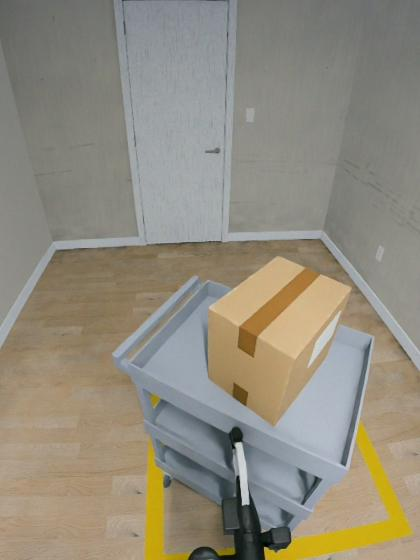

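Request:
move --blocking false --r2 '{"base":{"translate_m":-0.1,"strafe_m":0.15}}' --cameras '[]'

Request:
wait --seconds 3 --cameras '[]'

Request:
move --blocking false --r2 '{"base":{"rotate_rad":-0.36}}' --cameras '[]'

Request:
wait --seconds 3 --cameras '["r2_head_camera"]'

Scene clock: 1971.90 s.
move: r2 moving
r1: as last shown
r1.base_tilt: forward=-1.6 right=+1.2
r1.lidar_m: 5.14 3.01 0.25 0.25 - 0.25 0.38 1.97 1.02 2.14 2.81 3.70
r1.motor_effort: lift_m=+19(19) arm_m=+4(4) wheel_0=-2(2) wheel_1=-1(1) wheel_2=-1(1)
r1.servo_current: wrist_yaw_rad=52(59) wrist_pitch_rad=33(46) wrist_roll_rad=52(52) gripper_m=39(46)
r1.wrist_depth_mm: - 135 - 525 301 211 172 / - 135 143 480 304 211 173 / - 135 177 488 307 214 174 / 109 136 216 492 310 214 175 / 137 - - 500 312 216 176 / 1229 1229 198 500 195 217 176 / - 820 759 154 296 208 176
r2.base_odometry: x=-5.810 y=-1.219 heading=-1.320
r2.turned_by_wheels: +0.001
r2.turned_by_imu: +0.001
r2.base_tilt: forward=-0.6 right=+0.1
r2.lidar_m: 0.48 0.69 1.59 1.24 1.28 1.73 1.82 1.88 1.57 1.50 1.55 0.42
r2.base_status: translate_m moving; strafe_m moving
r2.joint_positions: lift_m=+0.655 arm_m=+0.000 wrist_yaw_rad=-0.003 wrist_pitch_rad=+0.004 wrist_roll_rad=+1.569 gripper_m=-0.019
r2.joint_status: not commanded
r2.measured_speeds: translate_m=-0.067 strafe_m=+0.102 rotate_rad=+0.000 lift_m=+0.000 arm_m=+0.000 wrist_yaw_rad=+0.000 wrist_pitch_rad=+0.000 wrist_roll_rad=+0.000
r2.motor_effort: lift_m=+14(14) arm_m=+4(4) wheel_0=-8(12) wheel_1=+9(10) wheel_2=+9(10)
r2.servo_current: wrist_yaw_rad=59(59) wrist_pitch_rad=46(46) wrist_roll_rad=52(52) gripper_m=78(85)
r2.hand_pose: x=+0.4590 y=-0.0882 z=+0.8324 quat_wxyz=(+0.708, +0.707, +0.000, -0.002) (m; r2's base frame)
r2.wrist_depth_mm: - 351 351 - 180 621 - / 279 277 273 - 199 668 - / 289 287 290 - 220 723 - / 332 334 336 - - 778 - / - 397 402 215 - 732 - / - - 186 201 179 640 - / - - - 112 - 1756 -
pictures: none
No camera images: "cameras" was empty.

Scene clock: 1973.37 s.
earlier move: r2 done
r1.base_odometry: x=-1.967 y=-0.207 heading=-2.440
r1.turned_by_wheels: +0.000
r1.turned_by_imu: +0.000
r1.base_tilt: forward=-1.6 right=+1.3
r1.lidar_m: 5.13 3.01 0.25 0.25 - 0.25 0.38 1.96 1.05 2.14 2.81 3.69
r1.base_status: not commanded
r1.joint_positions: lift_m=+0.124 arm_m=+0.000 wrist_yaw_rad=+3.196 wrist_pitch_rad=+0.002 wrist_roll_rad=+0.000 gripper_m=+0.056
r1.joint_status: not commanded
r1.measured_speeds: all 0
r1.motor_effort: lift_m=+19(19) arm_m=+4(4) wheel_0=-2(2) wheel_1=-1(1) wheel_2=-1(1)
r1.servo_current: wrist_yaw_rad=33(72) wrist_pitch_rad=46(52) wrist_roll_rad=46(65) gripper_m=39(46)
r1.hand_pose: x=-0.1219 y=+0.0715 z=+0.3019 quat_wxyz=(-0.027, -0.001, +0.000, +1.000) (m; r1's base frame)
r1.wrist_depth_mm: - 135 - 525 300 211 172 / - 135 143 484 304 211 173 / - 135 177 484 307 213 174 / 109 136 216 492 309 214 175 / 137 - - 496 310 216 176 / 1229 1229 198 500 194 216 176 / - 820 759 154 297 207 176
r2.base_odometry: x=-5.711 y=-1.108 heading=-1.320
r2.turned_by_wheels: +0.000
r2.turned_by_imu: +0.000
r2.base_tilt: forward=-0.7 right=+0.0
r2.lidar_m: 0.62 1.73 1.52 1.11 1.16 1.55 1.75 1.82 1.70 1.59 0.59 0.57
r2.base_status: done
r2.joint_positions: lift_m=+0.655 arm_m=+0.000 wrist_yaw_rad=-0.003 wrist_pitch_rad=+0.004 wrist_roll_rad=+1.569 gripper_m=-0.019
r2.joint_status: not commanded
r2.measured_speeds: all 0
r2.motor_effort: lift_m=+14(14) arm_m=+4(5) wheel_0=-1(12) wheel_1=+3(10) wheel_2=+3(11)
r2.servo_current: wrist_yaw_rad=46(59) wrist_pitch_rad=39(52) wrist_roll_rad=52(52) gripper_m=72(85)
r2.hand_pose: x=+0.4590 y=-0.0882 z=+0.8324 quat_wxyz=(+0.708, +0.707, +0.000, -0.002) (m; r2's base frame)
r2.wrist_depth_mm: - 382 373 309 - 723 - / - 418 424 338 - 778 - / - 488 477 370 - 854 - / - - - 397 - 788 - / - - - 436 - 707 - / - - 185 202 179 1618 1060 / - - - 112 - 1756 1182
wait: 1.47 of 3 s (r2 has come to rest)
pictures: none
No camera images: "cameras" was empty.

Scene clock: 1973.87 s.
move: r2 moving
r1: as last shown
r1.lidar_m: 5.13 3.01 0.25 0.25 - 0.25 0.39 1.96 1.06 2.15 2.81 3.67
r1.motor_effort: lift_m=+19(19) arm_m=+4(4) wheel_0=-1(2) wheel_1=-1(1) wheel_2=-1(1)
r1.servo_current: wrist_yaw_rad=46(59) wrist_pitch_rad=39(46) wrist_roll_rad=65(65) gripper_m=39(52)
r1.wrist_depth_mm: - 135 - 525 300 211 172 / - 135 143 480 303 211 173 / - 135 177 488 307 213 174 / 109 136 216 492 309 215 175 / 137 - - 496 312 216 176 / 1205 1229 198 500 194 216 177 / - 809 768 154 297 207 176
r2.base_odometry: x=-5.711 y=-1.108 heading=-1.561
r2.turned_by_wheels: -0.241
r2.turned_by_imu: -0.234
r2.base_tilt: forward=-0.7 right=+0.1
r2.lidar_m: 0.56 0.71 1.51 1.11 1.12 1.31 1.77 1.76 1.93 1.63 1.61 0.58
r2.base_status: rotate_rad moving
r2.joint_positions: lift_m=+0.655 arm_m=+0.000 wrist_yaw_rad=-0.003 wrist_pitch_rad=+0.004 wrist_roll_rad=+1.569 gripper_m=-0.019
r2.joint_status: not commanded
r2.measured_speeds: translate_m=+0.000 strafe_m=+0.002 rotate_rad=-0.727 lift_m=+0.000 arm_m=+0.000 wrist_yaw_rad=+0.000 wrist_pitch_rad=+0.000 wrist_roll_rad=+0.000
r2.motor_effort: lift_m=+14(14) arm_m=+4(4) wheel_0=+3(10) wheel_1=+7(10) wheel_2=+7(11)
r2.servo_current: wrist_yaw_rad=52(59) wrist_pitch_rad=46(46) wrist_roll_rad=46(52) gripper_m=72(78)
r2.hand_pose: x=+0.4590 y=-0.0882 z=+0.8324 quat_wxyz=(+0.708, +0.707, +0.000, -0.002) (m; r2's base frame)
r2.wrist_depth_mm: - - - 310 - 715 - / - - 544 329 - 778 - / - 421 421 345 - 798 - / - 466 452 368 - - - / - 530 500 382 - - - / - - 186 202 179 - - / - - - 112 - 634 -
pictures: none
No camera images: "cameras" was empty.

Scene clock: 1974.50 s.
earlier move: r2 done
r1.base_odometry: x=-1.967 y=-0.207 heading=-2.440
r1.turned_by_wheels: +0.000
r1.turned_by_imu: +0.000
r1.base_tilt: forward=-1.6 right=+1.3
r1.lidar_m: 5.14 3.05 0.25 0.25 - 0.25 0.37 1.95 1.04 2.14 2.81 3.69
r1.base_status: not commanded
r1.joint_positions: lift_m=+0.124 arm_m=+0.000 wrist_yaw_rad=+3.196 wrist_pitch_rad=+0.002 wrist_roll_rad=+0.000 gripper_m=+0.056
r1.joint_status: not commanded
r1.measured_speeds: all 0
r1.motor_effort: lift_m=+19(19) arm_m=+4(4) wheel_0=-2(2) wheel_1=-1(1) wheel_2=-1(1)
r1.servo_current: wrist_yaw_rad=52(59) wrist_pitch_rad=39(46) wrist_roll_rad=52(65) gripper_m=39(52)
r1.hand_pose: x=-0.1219 y=+0.0715 z=+0.3019 quat_wxyz=(-0.027, -0.001, +0.000, +1.000) (m; r1's base frame)
r1.wrist_depth_mm: - 135 - 521 301 211 172 / - 135 143 484 304 212 173 / - 135 177 488 307 214 174 / 109 136 216 492 310 215 176 / 137 - - 496 312 216 176 / 1229 1255 198 504 194 216 176 / - 820 759 154 296 208 176
r2.base_odometry: x=-5.711 y=-1.108 heading=-1.679
r2.turned_by_wheels: -0.118
r2.turned_by_imu: -0.115
r2.base_tilt: forward=-0.7 right=+0.1
r2.lidar_m: 0.57 0.66 1.54 1.72 1.12 1.24 1.79 1.73 1.92 1.65 1.62 0.59
r2.base_status: done
r2.joint_positions: lift_m=+0.655 arm_m=+0.000 wrist_yaw_rad=-0.003 wrist_pitch_rad=+0.004 wrist_roll_rad=+1.569 gripper_m=-0.019
r2.joint_status: not commanded
r2.measured_speeds: all 0
r2.motor_effort: lift_m=+14(14) arm_m=+4(5) wheel_0=+4(10) wheel_1=+4(10) wheel_2=+5(11)
r2.servo_current: wrist_yaw_rad=52(59) wrist_pitch_rad=46(52) wrist_roll_rad=52(52) gripper_m=78(78)
r2.hand_pose: x=+0.4590 y=-0.0882 z=+0.8324 quat_wxyz=(+0.708, +0.707, +0.000, -0.002) (m; r2's base frame)
r2.wrist_depth_mm: - - - - - 1618 1138 / - - - 340 - - - / - - - 347 - 788 - / - 521 480 362 - - - / - 462 459 216 - 866 - / - 500 186 201 179 - - / - - - 112 - - -
wait: 0.63 of 3 s (r2 has come to rest)
pictures: r2_head_camera
Images, in order (width x height): r2_head_camera 420x560.

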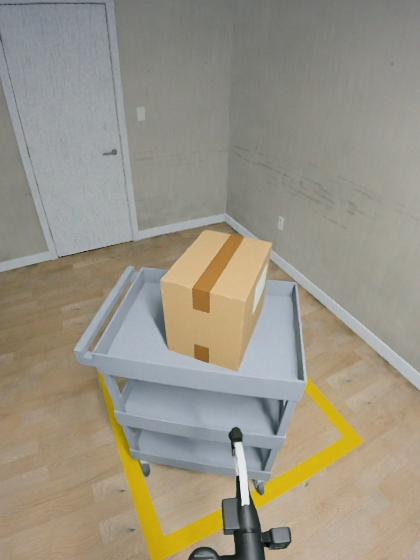

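Request:
move --blocking false --r2 '{"base":{"translate_m":0.3,"strafe_m":0.02},"pace":"slow","contact_limits":{"translate_m":0.4}}' --cameras '[]'

Request:
wait --seconds 5 --cameras '["r2_head_camera"]'

Scene clock: 1984.83 s.
move: r2 moving
r1: as last shown
r1.base_tilt: forward=-1.6 right=+1.2
r1.lidar_m: 5.13 3.04 0.25 0.25 - 0.25 0.39 1.96 1.04 2.15 2.79 3.66
r1.servo_current: wrist_yaw_rad=39(59) wrist_pitch_rad=39(46) wrist_roll_rad=33(59) gripper_m=46(52)
r1.wrist_depth_mm: - 135 - 521 300 210 172 / - 135 143 480 304 211 173 / - 135 177 484 307 214 174 / 109 135 216 496 310 214 175 / 137 - - 496 310 216 176 / 1229 1229 198 504 195 216 176 / - 820 759 154 297 208 176
r2.base_odometry: x=-5.712 y=-1.120 heading=-1.679
r2.turned_by_wheels: +0.000
r2.turned_by_imu: +0.001
r2.base_tilt: forward=-0.8 right=+0.1
r2.lidar_m: 0.57 0.65 1.55 1.74 1.12 1.23 1.78 1.76 1.96 1.65 1.61 0.56
r2.base_status: translate_m moving; strafe_m moving
r2.joint_positions: lift_m=+0.655 arm_m=+0.000 wrist_yaw_rad=-0.003 wrist_pitch_rad=+0.004 wrist_roll_rad=+1.569 gripper_m=-0.019
r2.joint_status: not commanded
r2.measured_speeds: translate_m=+0.049 strafe_m=+0.003 rotate_rad=+0.000 lift_m=+0.000 arm_m=+0.000 wrist_yaw_rad=+0.000 wrist_pitch_rad=+0.000 wrist_roll_rad=+0.000
r2.motor_effort: lift_m=+14(14) arm_m=+4(4) wheel_0=+7(9) wheel_1=+6(8) wheel_2=-8(10)
r2.servo_current: wrist_yaw_rad=39(59) wrist_pitch_rad=39(52) wrist_roll_rad=39(65) gripper_m=78(78)
r2.contact_limits: translate_m 0.4
r2.hand_pose: x=+0.4590 y=-0.0882 z=+0.8324 quat_wxyz=(+0.708, +0.707, +0.000, -0.002) (m; r2's base frame)
r2.wrist_depth_mm: - - - - - 1708 1160 / - - - 329 - - - / - - 699 340 - 788 - / - 473 469 349 - 809 - / - 442 442 359 - - - / - 484 186 202 179 - - / - - - 112 - - -
pictures: none
No camera images: "cameras" was empty.

Scene clock: 1988.63 s.
earlier move: r2 done
r1.base_odometry: x=-1.967 y=-0.207 heading=-2.440
r1.turned_by_wheels: +0.000
r1.turned_by_imu: +0.000
r1.base_tilt: forward=-1.5 right=+1.3
r1.lidar_m: 5.13 3.01 0.25 0.25 - 0.25 0.39 2.13 1.03 2.17 2.80 3.67
r1.base_status: not commanded
r1.joint_positions: lift_m=+0.124 arm_m=+0.000 wrist_yaw_rad=+3.196 wrist_pitch_rad=+0.002 wrist_roll_rad=+0.000 gripper_m=+0.056
r1.joint_status: not commanded
r1.measured_speeds: all 0
r1.motor_effort: lift_m=+19(19) arm_m=+4(4) wheel_0=-2(2) wheel_1=-1(1) wheel_2=-1(1)
r1.servo_current: wrist_yaw_rad=85(85) wrist_pitch_rad=39(52) wrist_roll_rad=52(65) gripper_m=39(52)
r1.hand_pose: x=-0.1219 y=+0.0715 z=+0.3019 quat_wxyz=(-0.027, -0.001, +0.000, +1.000) (m; r1's base frame)
r1.wrist_depth_mm: - 135 - 525 300 211 172 / - 135 143 484 304 211 173 / - 135 177 488 307 214 175 / 109 135 217 496 310 215 176 / 137 - - 500 312 216 176 / 1205 1229 198 500 195 216 176 / - 809 768 154 297 208 176
r2.base_odometry: x=-5.724 y=-1.408 heading=-1.679
r2.turned_by_wheels: +0.000
r2.turned_by_imu: +0.001
r2.base_tilt: forward=-0.7 right=+0.1
r2.lidar_m: 0.44 0.55 1.58 1.44 1.23 1.35 2.07 2.04 1.97 1.53 1.52 0.44
r2.base_status: done
r2.joint_positions: lift_m=+0.655 arm_m=+0.000 wrist_yaw_rad=-0.003 wrist_pitch_rad=+0.004 wrist_roll_rad=+1.569 gripper_m=-0.019
r2.joint_status: not commanded
r2.measured_speeds: all 0
r2.motor_effort: lift_m=+14(14) arm_m=+4(5) wheel_0=+5(11) wheel_1=+5(8) wheel_2=-6(18)
r2.servo_current: wrist_yaw_rad=46(65) wrist_pitch_rad=46(52) wrist_roll_rad=39(65) gripper_m=72(85)
r2.contact_limits: translate_m 0.4
r2.hand_pose: x=+0.4590 y=-0.0882 z=+0.8324 quat_wxyz=(+0.708, +0.707, +0.000, -0.002) (m; r2's base frame)
r2.wrist_depth_mm: - - - - 191 - - / - - 530 - 202 647 - / - 389 387 - 214 683 - / 297 296 297 - 225 707 - / 315 315 315 215 - 750 - / 368 347 185 194 179 - - / - 379 - 112 - - -
wait: 3.80 of 5 s (r2 has come to rest)
pictures: r2_head_camera
Images, in order (width x height): r2_head_camera 420x560.

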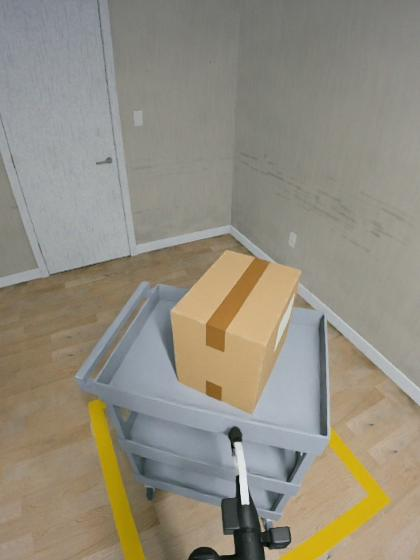

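Request:
move --blocking false --r2 '{"base":{"translate_m":0.065},"pace":"slow","contact_limits":{"translate_m":0.4}}' --cameras '[]'

Request:
wait --seconds 3 --cameras '[]'

Request:
move --blocking false --r2 '{"base":{"translate_m":-0.45},"pace":"slow"}' --cameras '[]'

Request:
wait --seconds 6 --cameras '["r2_head_camera"]'

Request:
zoom_image --camera "r2_head_camera" --region '[60, 270, 380, 530]'

Scene clock: 1997.40 s.
move: r2 moving
r1: as last shown
r1.base_tilt: forward=-1.6 right=+1.3
r1.lidar_m: 5.15 3.00 0.25 0.25 - 0.25 0.38 2.15 1.04 2.14 2.81 3.70
r1.motor_effort: lift_m=+19(19) arm_m=+4(4) wheel_0=-1(2) wheel_1=-1(1) wheel_2=-1(1)
r1.servo_current: wrist_yaw_rad=46(65) wrist_pitch_rad=46(46) wrist_roll_rad=52(52) gripper_m=39(46)
r1.wrist_depth_mm: - 135 - 521 301 211 172 / - 135 143 525 304 212 173 / - 135 177 488 307 214 175 / 109 135 217 496 310 216 176 / 137 - - 500 312 216 177 / 1229 1229 198 500 194 216 177 / - 809 759 154 296 208 176
r2.base_odometry: x=-5.725 y=-1.421 heading=-1.679
r2.turned_by_wheels: +0.000
r2.turned_by_imu: +0.001
r2.base_tilt: forward=-0.7 right=+0.1
r2.lidar_m: 0.46 0.54 1.58 1.43 1.23 1.35 2.05 2.05 1.97 1.53 1.52 0.41
r2.base_status: translate_m moving
r2.joint_positions: lift_m=+0.655 arm_m=+0.000 wrist_yaw_rad=-0.003 wrist_pitch_rad=+0.004 wrist_roll_rad=+1.569 gripper_m=-0.019
r2.joint_status: not commanded
r2.measured_speeds: translate_m=+0.049 strafe_m=+0.000 rotate_rad=-0.001 lift_m=+0.000 arm_m=+0.000 wrist_yaw_rad=+0.000 wrist_pitch_rad=+0.000 wrist_roll_rad=+0.000
r2.motor_effort: lift_m=+14(14) arm_m=+4(4) wheel_0=+10(10) wheel_1=+7(9) wheel_2=-14(14)
r2.servo_current: wrist_yaw_rad=52(52) wrist_pitch_rad=39(46) wrist_roll_rad=46(59) gripper_m=65(78)
r2.contact_limits: translate_m 0.4
r2.hand_pose: x=+0.4590 y=-0.0882 z=+0.8324 quat_wxyz=(+0.708, +0.707, +0.000, -0.002) (m; r2's base frame)
r2.wrist_depth_mm: - - - - 188 - - / - - 488 - 200 647 - / - 387 384 - 210 683 - / 293 294 294 - - 691 - / 312 312 312 213 234 741 - / 353 347 187 194 182 - - / - 370 382 112 - - -
pictures: none
No camera images: "cameras" was empty.

Scene clock: 1998.80 s.
earlier move: r2 done
r1.base_odometry: x=-1.967 y=-0.207 heading=-2.440
r1.turned_by_wheels: +0.000
r1.turned_by_imu: +0.000
r1.base_tilt: forward=-1.6 right=+1.2
r1.lidar_m: 5.13 3.03 0.25 0.26 - 0.25 0.38 2.17 1.04 2.18 2.81 3.67
r1.base_status: not commanded
r1.joint_positions: lift_m=+0.124 arm_m=+0.000 wrist_yaw_rad=+3.196 wrist_pitch_rad=+0.002 wrist_roll_rad=+0.000 gripper_m=+0.056
r1.joint_status: not commanded
r1.measured_speeds: all 0
r1.motor_effort: lift_m=+19(20) arm_m=+4(4) wheel_0=-1(2) wheel_1=-1(1) wheel_2=-1(1)
r1.servo_current: wrist_yaw_rad=52(72) wrist_pitch_rad=39(46) wrist_roll_rad=46(59) gripper_m=39(46)
r1.hand_pose: x=-0.1219 y=+0.0715 z=+0.3019 quat_wxyz=(-0.027, -0.001, +0.000, +1.000) (m; r1's base frame)
r1.wrist_depth_mm: - 135 - 525 300 211 172 / - 135 143 530 304 212 173 / - 135 177 488 306 213 174 / 109 136 216 496 310 214 176 / 137 - - 496 312 216 176 / 1229 1229 198 500 194 216 176 / - 809 759 154 297 207 176
r2.base_odometry: x=-5.731 y=-1.473 heading=-1.679
r2.turned_by_wheels: +0.000
r2.turned_by_imu: +0.000
r2.base_tilt: forward=-0.7 right=+0.1
r2.lidar_m: 0.43 0.55 1.64 1.46 1.24 1.36 2.13 2.08 1.96 1.52 1.49 0.44
r2.base_status: done
r2.joint_positions: lift_m=+0.655 arm_m=+0.000 wrist_yaw_rad=-0.003 wrist_pitch_rad=+0.004 wrist_roll_rad=+1.569 gripper_m=-0.019
r2.joint_status: not commanded
r2.measured_speeds: all 0
r2.motor_effort: lift_m=+14(14) arm_m=+4(5) wheel_0=+3(13) wheel_1=+4(9) wheel_2=-6(14)
r2.servo_current: wrist_yaw_rad=52(59) wrist_pitch_rad=39(46) wrist_roll_rad=33(59) gripper_m=72(78)
r2.contact_limits: translate_m 0.4
r2.hand_pose: x=+0.4590 y=-0.0882 z=+0.8324 quat_wxyz=(+0.708, +0.707, +0.000, -0.002) (m; r2's base frame)
r2.wrist_depth_mm: - - - - 185 - - / - 500 488 - 197 654 - / - 373 368 - 207 676 - / 296 297 294 - 222 707 - / 315 317 315 215 - 750 - / 377 353 186 194 179 - - / - 387 - 112 - - -
wait: 1.40 of 3 s (r2 has come to rest)
pictures: none
No camera images: "cameras" was empty.

Scene clock: 1999.30 s.
move: r2 moving
r1: as last shown
r1.base_tilt: forward=-1.6 right=+1.3
r1.lidar_m: 5.13 3.02 0.25 0.25 - 0.25 0.34 2.19 1.03 2.14 2.80 3.69
r1.motor_effort: lift_m=+19(19) arm_m=+4(4) wheel_0=-2(2) wheel_1=-1(1) wheel_2=-1(1)
r1.servo_current: wrist_yaw_rad=52(59) wrist_pitch_rad=46(46) wrist_roll_rad=39(59) gripper_m=39(39)
r1.wrist_depth_mm: - 135 - 521 300 211 172 / - 135 143 530 304 212 173 / - 135 177 488 307 214 175 / 109 135 216 492 310 215 175 / 137 - - 492 309 216 176 / 1229 1255 198 500 195 216 176 / - 809 759 154 296 207 176
r2.base_odometry: x=-5.729 y=-1.461 heading=-1.679
r2.turned_by_wheels: +0.000
r2.turned_by_imu: +0.000
r2.base_tilt: forward=-0.7 right=+0.1
r2.lidar_m: 0.47 0.58 1.62 1.46 1.26 1.38 2.08 2.08 1.95 1.53 1.46 0.45
r2.base_status: translate_m moving
r2.joint_positions: lift_m=+0.655 arm_m=+0.000 wrist_yaw_rad=-0.003 wrist_pitch_rad=+0.004 wrist_roll_rad=+1.569 gripper_m=-0.019
r2.joint_status: not commanded
r2.measured_speeds: translate_m=-0.048 strafe_m=+0.000 rotate_rad=+0.000 lift_m=+0.000 arm_m=+0.000 wrist_yaw_rad=+0.000 wrist_pitch_rad=+0.000 wrist_roll_rad=+0.000
r2.motor_effort: lift_m=+14(14) arm_m=+4(5) wheel_0=-8(8) wheel_1=-5(6) wheel_2=+9(9)
r2.servo_current: wrist_yaw_rad=52(52) wrist_pitch_rad=39(46) wrist_roll_rad=52(52) gripper_m=72(78)
r2.hand_pose: x=+0.4590 y=-0.0882 z=+0.8324 quat_wxyz=(+0.708, +0.707, +0.000, -0.002) (m; r2's base frame)
r2.wrist_depth_mm: - - - - 193 - - / - 512 504 - 206 661 - / - 384 379 - 220 683 - / 306 306 303 - 234 723 - / 327 325 327 216 - 741 - / - 368 187 194 179 788 - / - 402 - 112 - - -
pictures: none
No camera images: "cameras" was empty.

Scene clock: 2004.60 s.
earlier move: r2 done
r1.base_odometry: x=-1.967 y=-0.207 heading=-2.440
r1.turned_by_wheels: +0.000
r1.turned_by_imu: +0.000
r1.base_tilt: forward=-1.6 right=+1.3
r1.lidar_m: 5.14 3.04 0.25 0.25 - 0.25 0.37 2.15 1.04 2.13 2.79 3.68
r1.base_status: not commanded
r1.joint_positions: lift_m=+0.124 arm_m=+0.000 wrist_yaw_rad=+3.196 wrist_pitch_rad=+0.002 wrist_roll_rad=+0.000 gripper_m=+0.056
r1.joint_status: not commanded
r1.measured_speeds: all 0
r1.motor_effort: lift_m=+19(19) arm_m=+4(4) wheel_0=-2(3) wheel_1=-1(1) wheel_2=-1(1)
r1.servo_current: wrist_yaw_rad=52(72) wrist_pitch_rad=39(52) wrist_roll_rad=52(65) gripper_m=39(52)
r1.hand_pose: x=-0.1219 y=+0.0715 z=+0.3019 quat_wxyz=(-0.027, -0.001, +0.000, +1.000) (m; r1's base frame)
r1.wrist_depth_mm: - 135 - 525 301 211 172 / - 135 143 477 304 211 173 / - 135 177 488 307 214 174 / 109 135 217 492 310 214 175 / 137 - - 496 312 216 176 / 1229 1229 198 500 194 216 177 / - 809 750 154 297 208 176
r2.base_odometry: x=-5.682 y=-1.025 heading=-1.679
r2.turned_by_wheels: +0.000
r2.turned_by_imu: +0.000
r2.base_tilt: forward=-0.7 right=+0.1
r2.lidar_m: 0.88 1.05 1.55 1.10 1.07 1.18 1.72 1.68 1.82 1.69 1.66 0.85
r2.base_status: done
r2.joint_positions: lift_m=+0.655 arm_m=+0.000 wrist_yaw_rad=-0.003 wrist_pitch_rad=+0.004 wrist_roll_rad=+1.569 gripper_m=-0.019
r2.joint_status: not commanded
r2.measured_speeds: all 0
r2.motor_effort: lift_m=+14(14) arm_m=+4(5) wheel_0=-4(10) wheel_1=-3(8) wheel_2=+5(11)
r2.servo_current: wrist_yaw_rad=46(59) wrist_pitch_rad=33(52) wrist_roll_rad=46(52) gripper_m=78(85)
r2.hand_pose: x=+0.4590 y=-0.0882 z=+0.8324 quat_wxyz=(+0.708, +0.707, +0.000, -0.002) (m; r2's base frame)
r2.wrist_depth_mm: - - - - - 1708 1160 / - - - - - 1661 1160 / - - - 647 - - - / - - 759 768 - - - / - - 831 798 - - - / - - 186 202 178 1499 976 / - - - 112 - 1430 1182
wait: 5.30 of 6 s (r2 has come to rest)
pictures: r2_head_camera
Images, in order (width x height): r2_head_camera 420x560.

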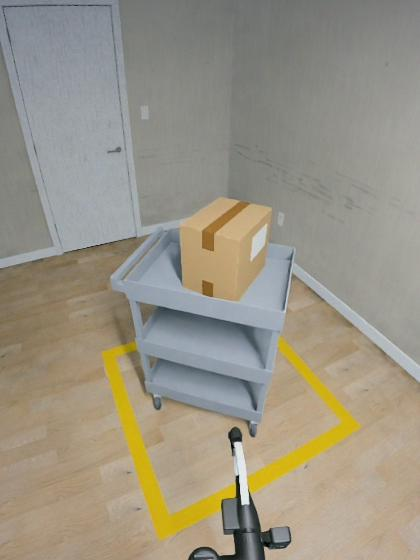

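Scaled by 1.575 from the camera's 420x560 image, which has a finer 1200x1600 frame.

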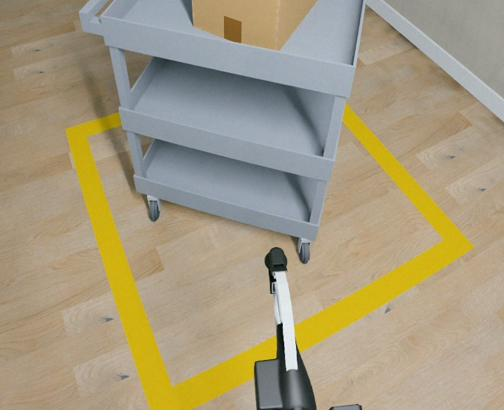

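Request:
move --blocking false --r1 '{"base":{"translate_m":1.4,"strafe_m":-0.7}}' --cameras '[]'

Request:
wait --seconds 9 --cameras '["r2_head_left_camera"]'

Request:
move --blocking false --r1 '{"base":{"rotate_rad":2.7}}' --cameras '[]'

Request:
wait --seconds 5 --cameras '["r1_head_camera"]'

Scene clock: 2017.00 s.
move: r1 moving
r1.base_odometry: x=-2.001 y=-0.215 heading=-2.440
r1.turned_by_wheels: +0.000
r1.turned_by_imu: +0.000
r1.base_tilt: forward=-1.6 right=+1.3
r1.lidar_m: 5.11 3.06 0.25 0.25 - 0.25 0.42 2.20 1.05 2.27 2.77 3.68
r1.base_status: translate_m moving; strafe_m moving
r1.joint_positions: lift_m=+0.124 arm_m=+0.000 wrist_yaw_rad=+3.196 wrist_pitch_rad=+0.002 wrist_roll_rad=+0.000 gripper_m=+0.056
r1.joint_status: not commanded
r1.measured_speeds: translate_m=+0.122 strafe_m=-0.061 rotate_rad=+0.005 lift_m=+0.000 arm_m=+0.000 wrist_yaw_rad=+0.000 wrist_pitch_rad=+0.000 wrist_roll_rad=+0.000
r1.motor_effort: lift_m=+19(19) arm_m=+4(4) wheel_0=+9(9) wheel_1=+6(6) wheel_2=-8(9)
r1.servo_current: wrist_yaw_rad=33(65) wrist_pitch_rad=46(46) wrist_roll_rad=39(59) gripper_m=39(46)
r1.hand_pose: x=-0.1219 y=+0.0715 z=+0.3019 quat_wxyz=(-0.027, -0.001, +0.000, +1.000) (m; r1's base frame)
r1.wrist_depth_mm: - 135 - 517 312 213 171 / - 135 143 521 315 213 173 / - 134 177 521 317 216 174 / 109 135 217 539 320 216 175 / 137 - - 544 322 217 176 / 1229 1229 198 539 195 219 176 / - 809 759 154 306 209 176
r2: as last shown
r2.lidar_m: 0.87 1.06 1.55 1.10 1.05 1.19 1.71 1.69 1.83 1.69 1.64 0.84
r2.motor_effort: lift_m=+14(14) arm_m=+5(5) wheel_0=-4(4) wheel_1=-3(4) wheel_2=+5(5)
r2.servo_current: wrist_yaw_rad=39(59) wrist_pitch_rad=46(46) wrist_roll_rad=46(59) gripper_m=65(78)
r2.wrist_depth_mm: - - - - - 1708 1160 / - - - - - 1708 1182 / - - - 647 - - - / - - 759 759 - - - / - - 809 798 - - - / - - 186 202 179 1499 991 / - - - 112 - 1397 1205
pictures: none
No camera images: "cameras" was empty.

Scene clock: 2023.07 s.
earlier move: r1 done
r1.base_odometry: x=-3.488 y=-0.576 heading=-2.440
r1.turned_by_wheels: +0.000
r1.turned_by_imu: -0.003
r1.base_tilt: forward=-1.6 right=+1.3
r1.lidar_m: 3.77 3.87 2.92 2.77 2.84 2.07 1.85 2.05 2.09 1.95 2.01 2.63
r1.base_status: done
r1.joint_positions: lift_m=+0.124 arm_m=+0.000 wrist_yaw_rad=+3.196 wrist_pitch_rad=+0.002 wrist_roll_rad=+0.000 gripper_m=+0.056
r1.joint_status: not commanded
r1.measured_speeds: all 0
r1.motor_effort: lift_m=+19(20) arm_m=+4(4) wheel_0=+0(10) wheel_1=+2(7) wheel_2=-1(10)
r1.servo_current: wrist_yaw_rad=52(72) wrist_pitch_rad=39(52) wrist_roll_rad=46(78) gripper_m=39(52)
r1.hand_pose: x=-0.1219 y=+0.0715 z=+0.3019 quat_wxyz=(-0.027, -0.001, +0.000, +1.000) (m; r1's base frame)
r1.wrist_depth_mm: - 135 - - - - - / - 135 145 - - - - / - 132 172 - - - - / 110 136 219 - - - - / 137 - - - - - - / 1229 1229 198 1182 193 1160 1138 / - 820 768 798 788 831 798
r2.base_odometry: x=-5.682 y=-1.025 heading=-1.679
r2.turned_by_wheels: +0.000
r2.turned_by_imu: +0.001
r2.base_tilt: forward=-0.6 right=+0.1
r2.lidar_m: 0.87 1.07 1.53 1.06 1.06 1.19 1.73 1.68 1.84 1.69 1.67 0.88
r2.base_status: not commanded
r2.joint_positions: lift_m=+0.655 arm_m=+0.000 wrist_yaw_rad=-0.003 wrist_pitch_rad=+0.004 wrist_roll_rad=+1.569 gripper_m=-0.019
r2.joint_status: not commanded
r2.measured_speeds: all 0
r2.motor_effort: lift_m=+14(14) arm_m=+4(5) wheel_0=-4(5) wheel_1=-3(4) wheel_2=+5(6)
r2.servo_current: wrist_yaw_rad=39(65) wrist_pitch_rad=46(52) wrist_roll_rad=46(59) gripper_m=72(78)
r2.hand_pose: x=+0.4590 y=-0.0882 z=+0.8324 quat_wxyz=(+0.708, +0.707, +0.000, -0.002) (m; r2's base frame)
r2.wrist_depth_mm: - - - - - 1708 1160 / - - - - - 1661 1205 / - - - 654 - - - / - - 768 759 - - - / - - 831 788 - - - / - - 186 202 179 1499 1008 / - - - 112 - 1397 1205
wait: 6.07 of 9 s (r1 has come to rest)
pictures: r2_head_left_camera
Images, in order (width x height): r2_head_left_camera 420x672.

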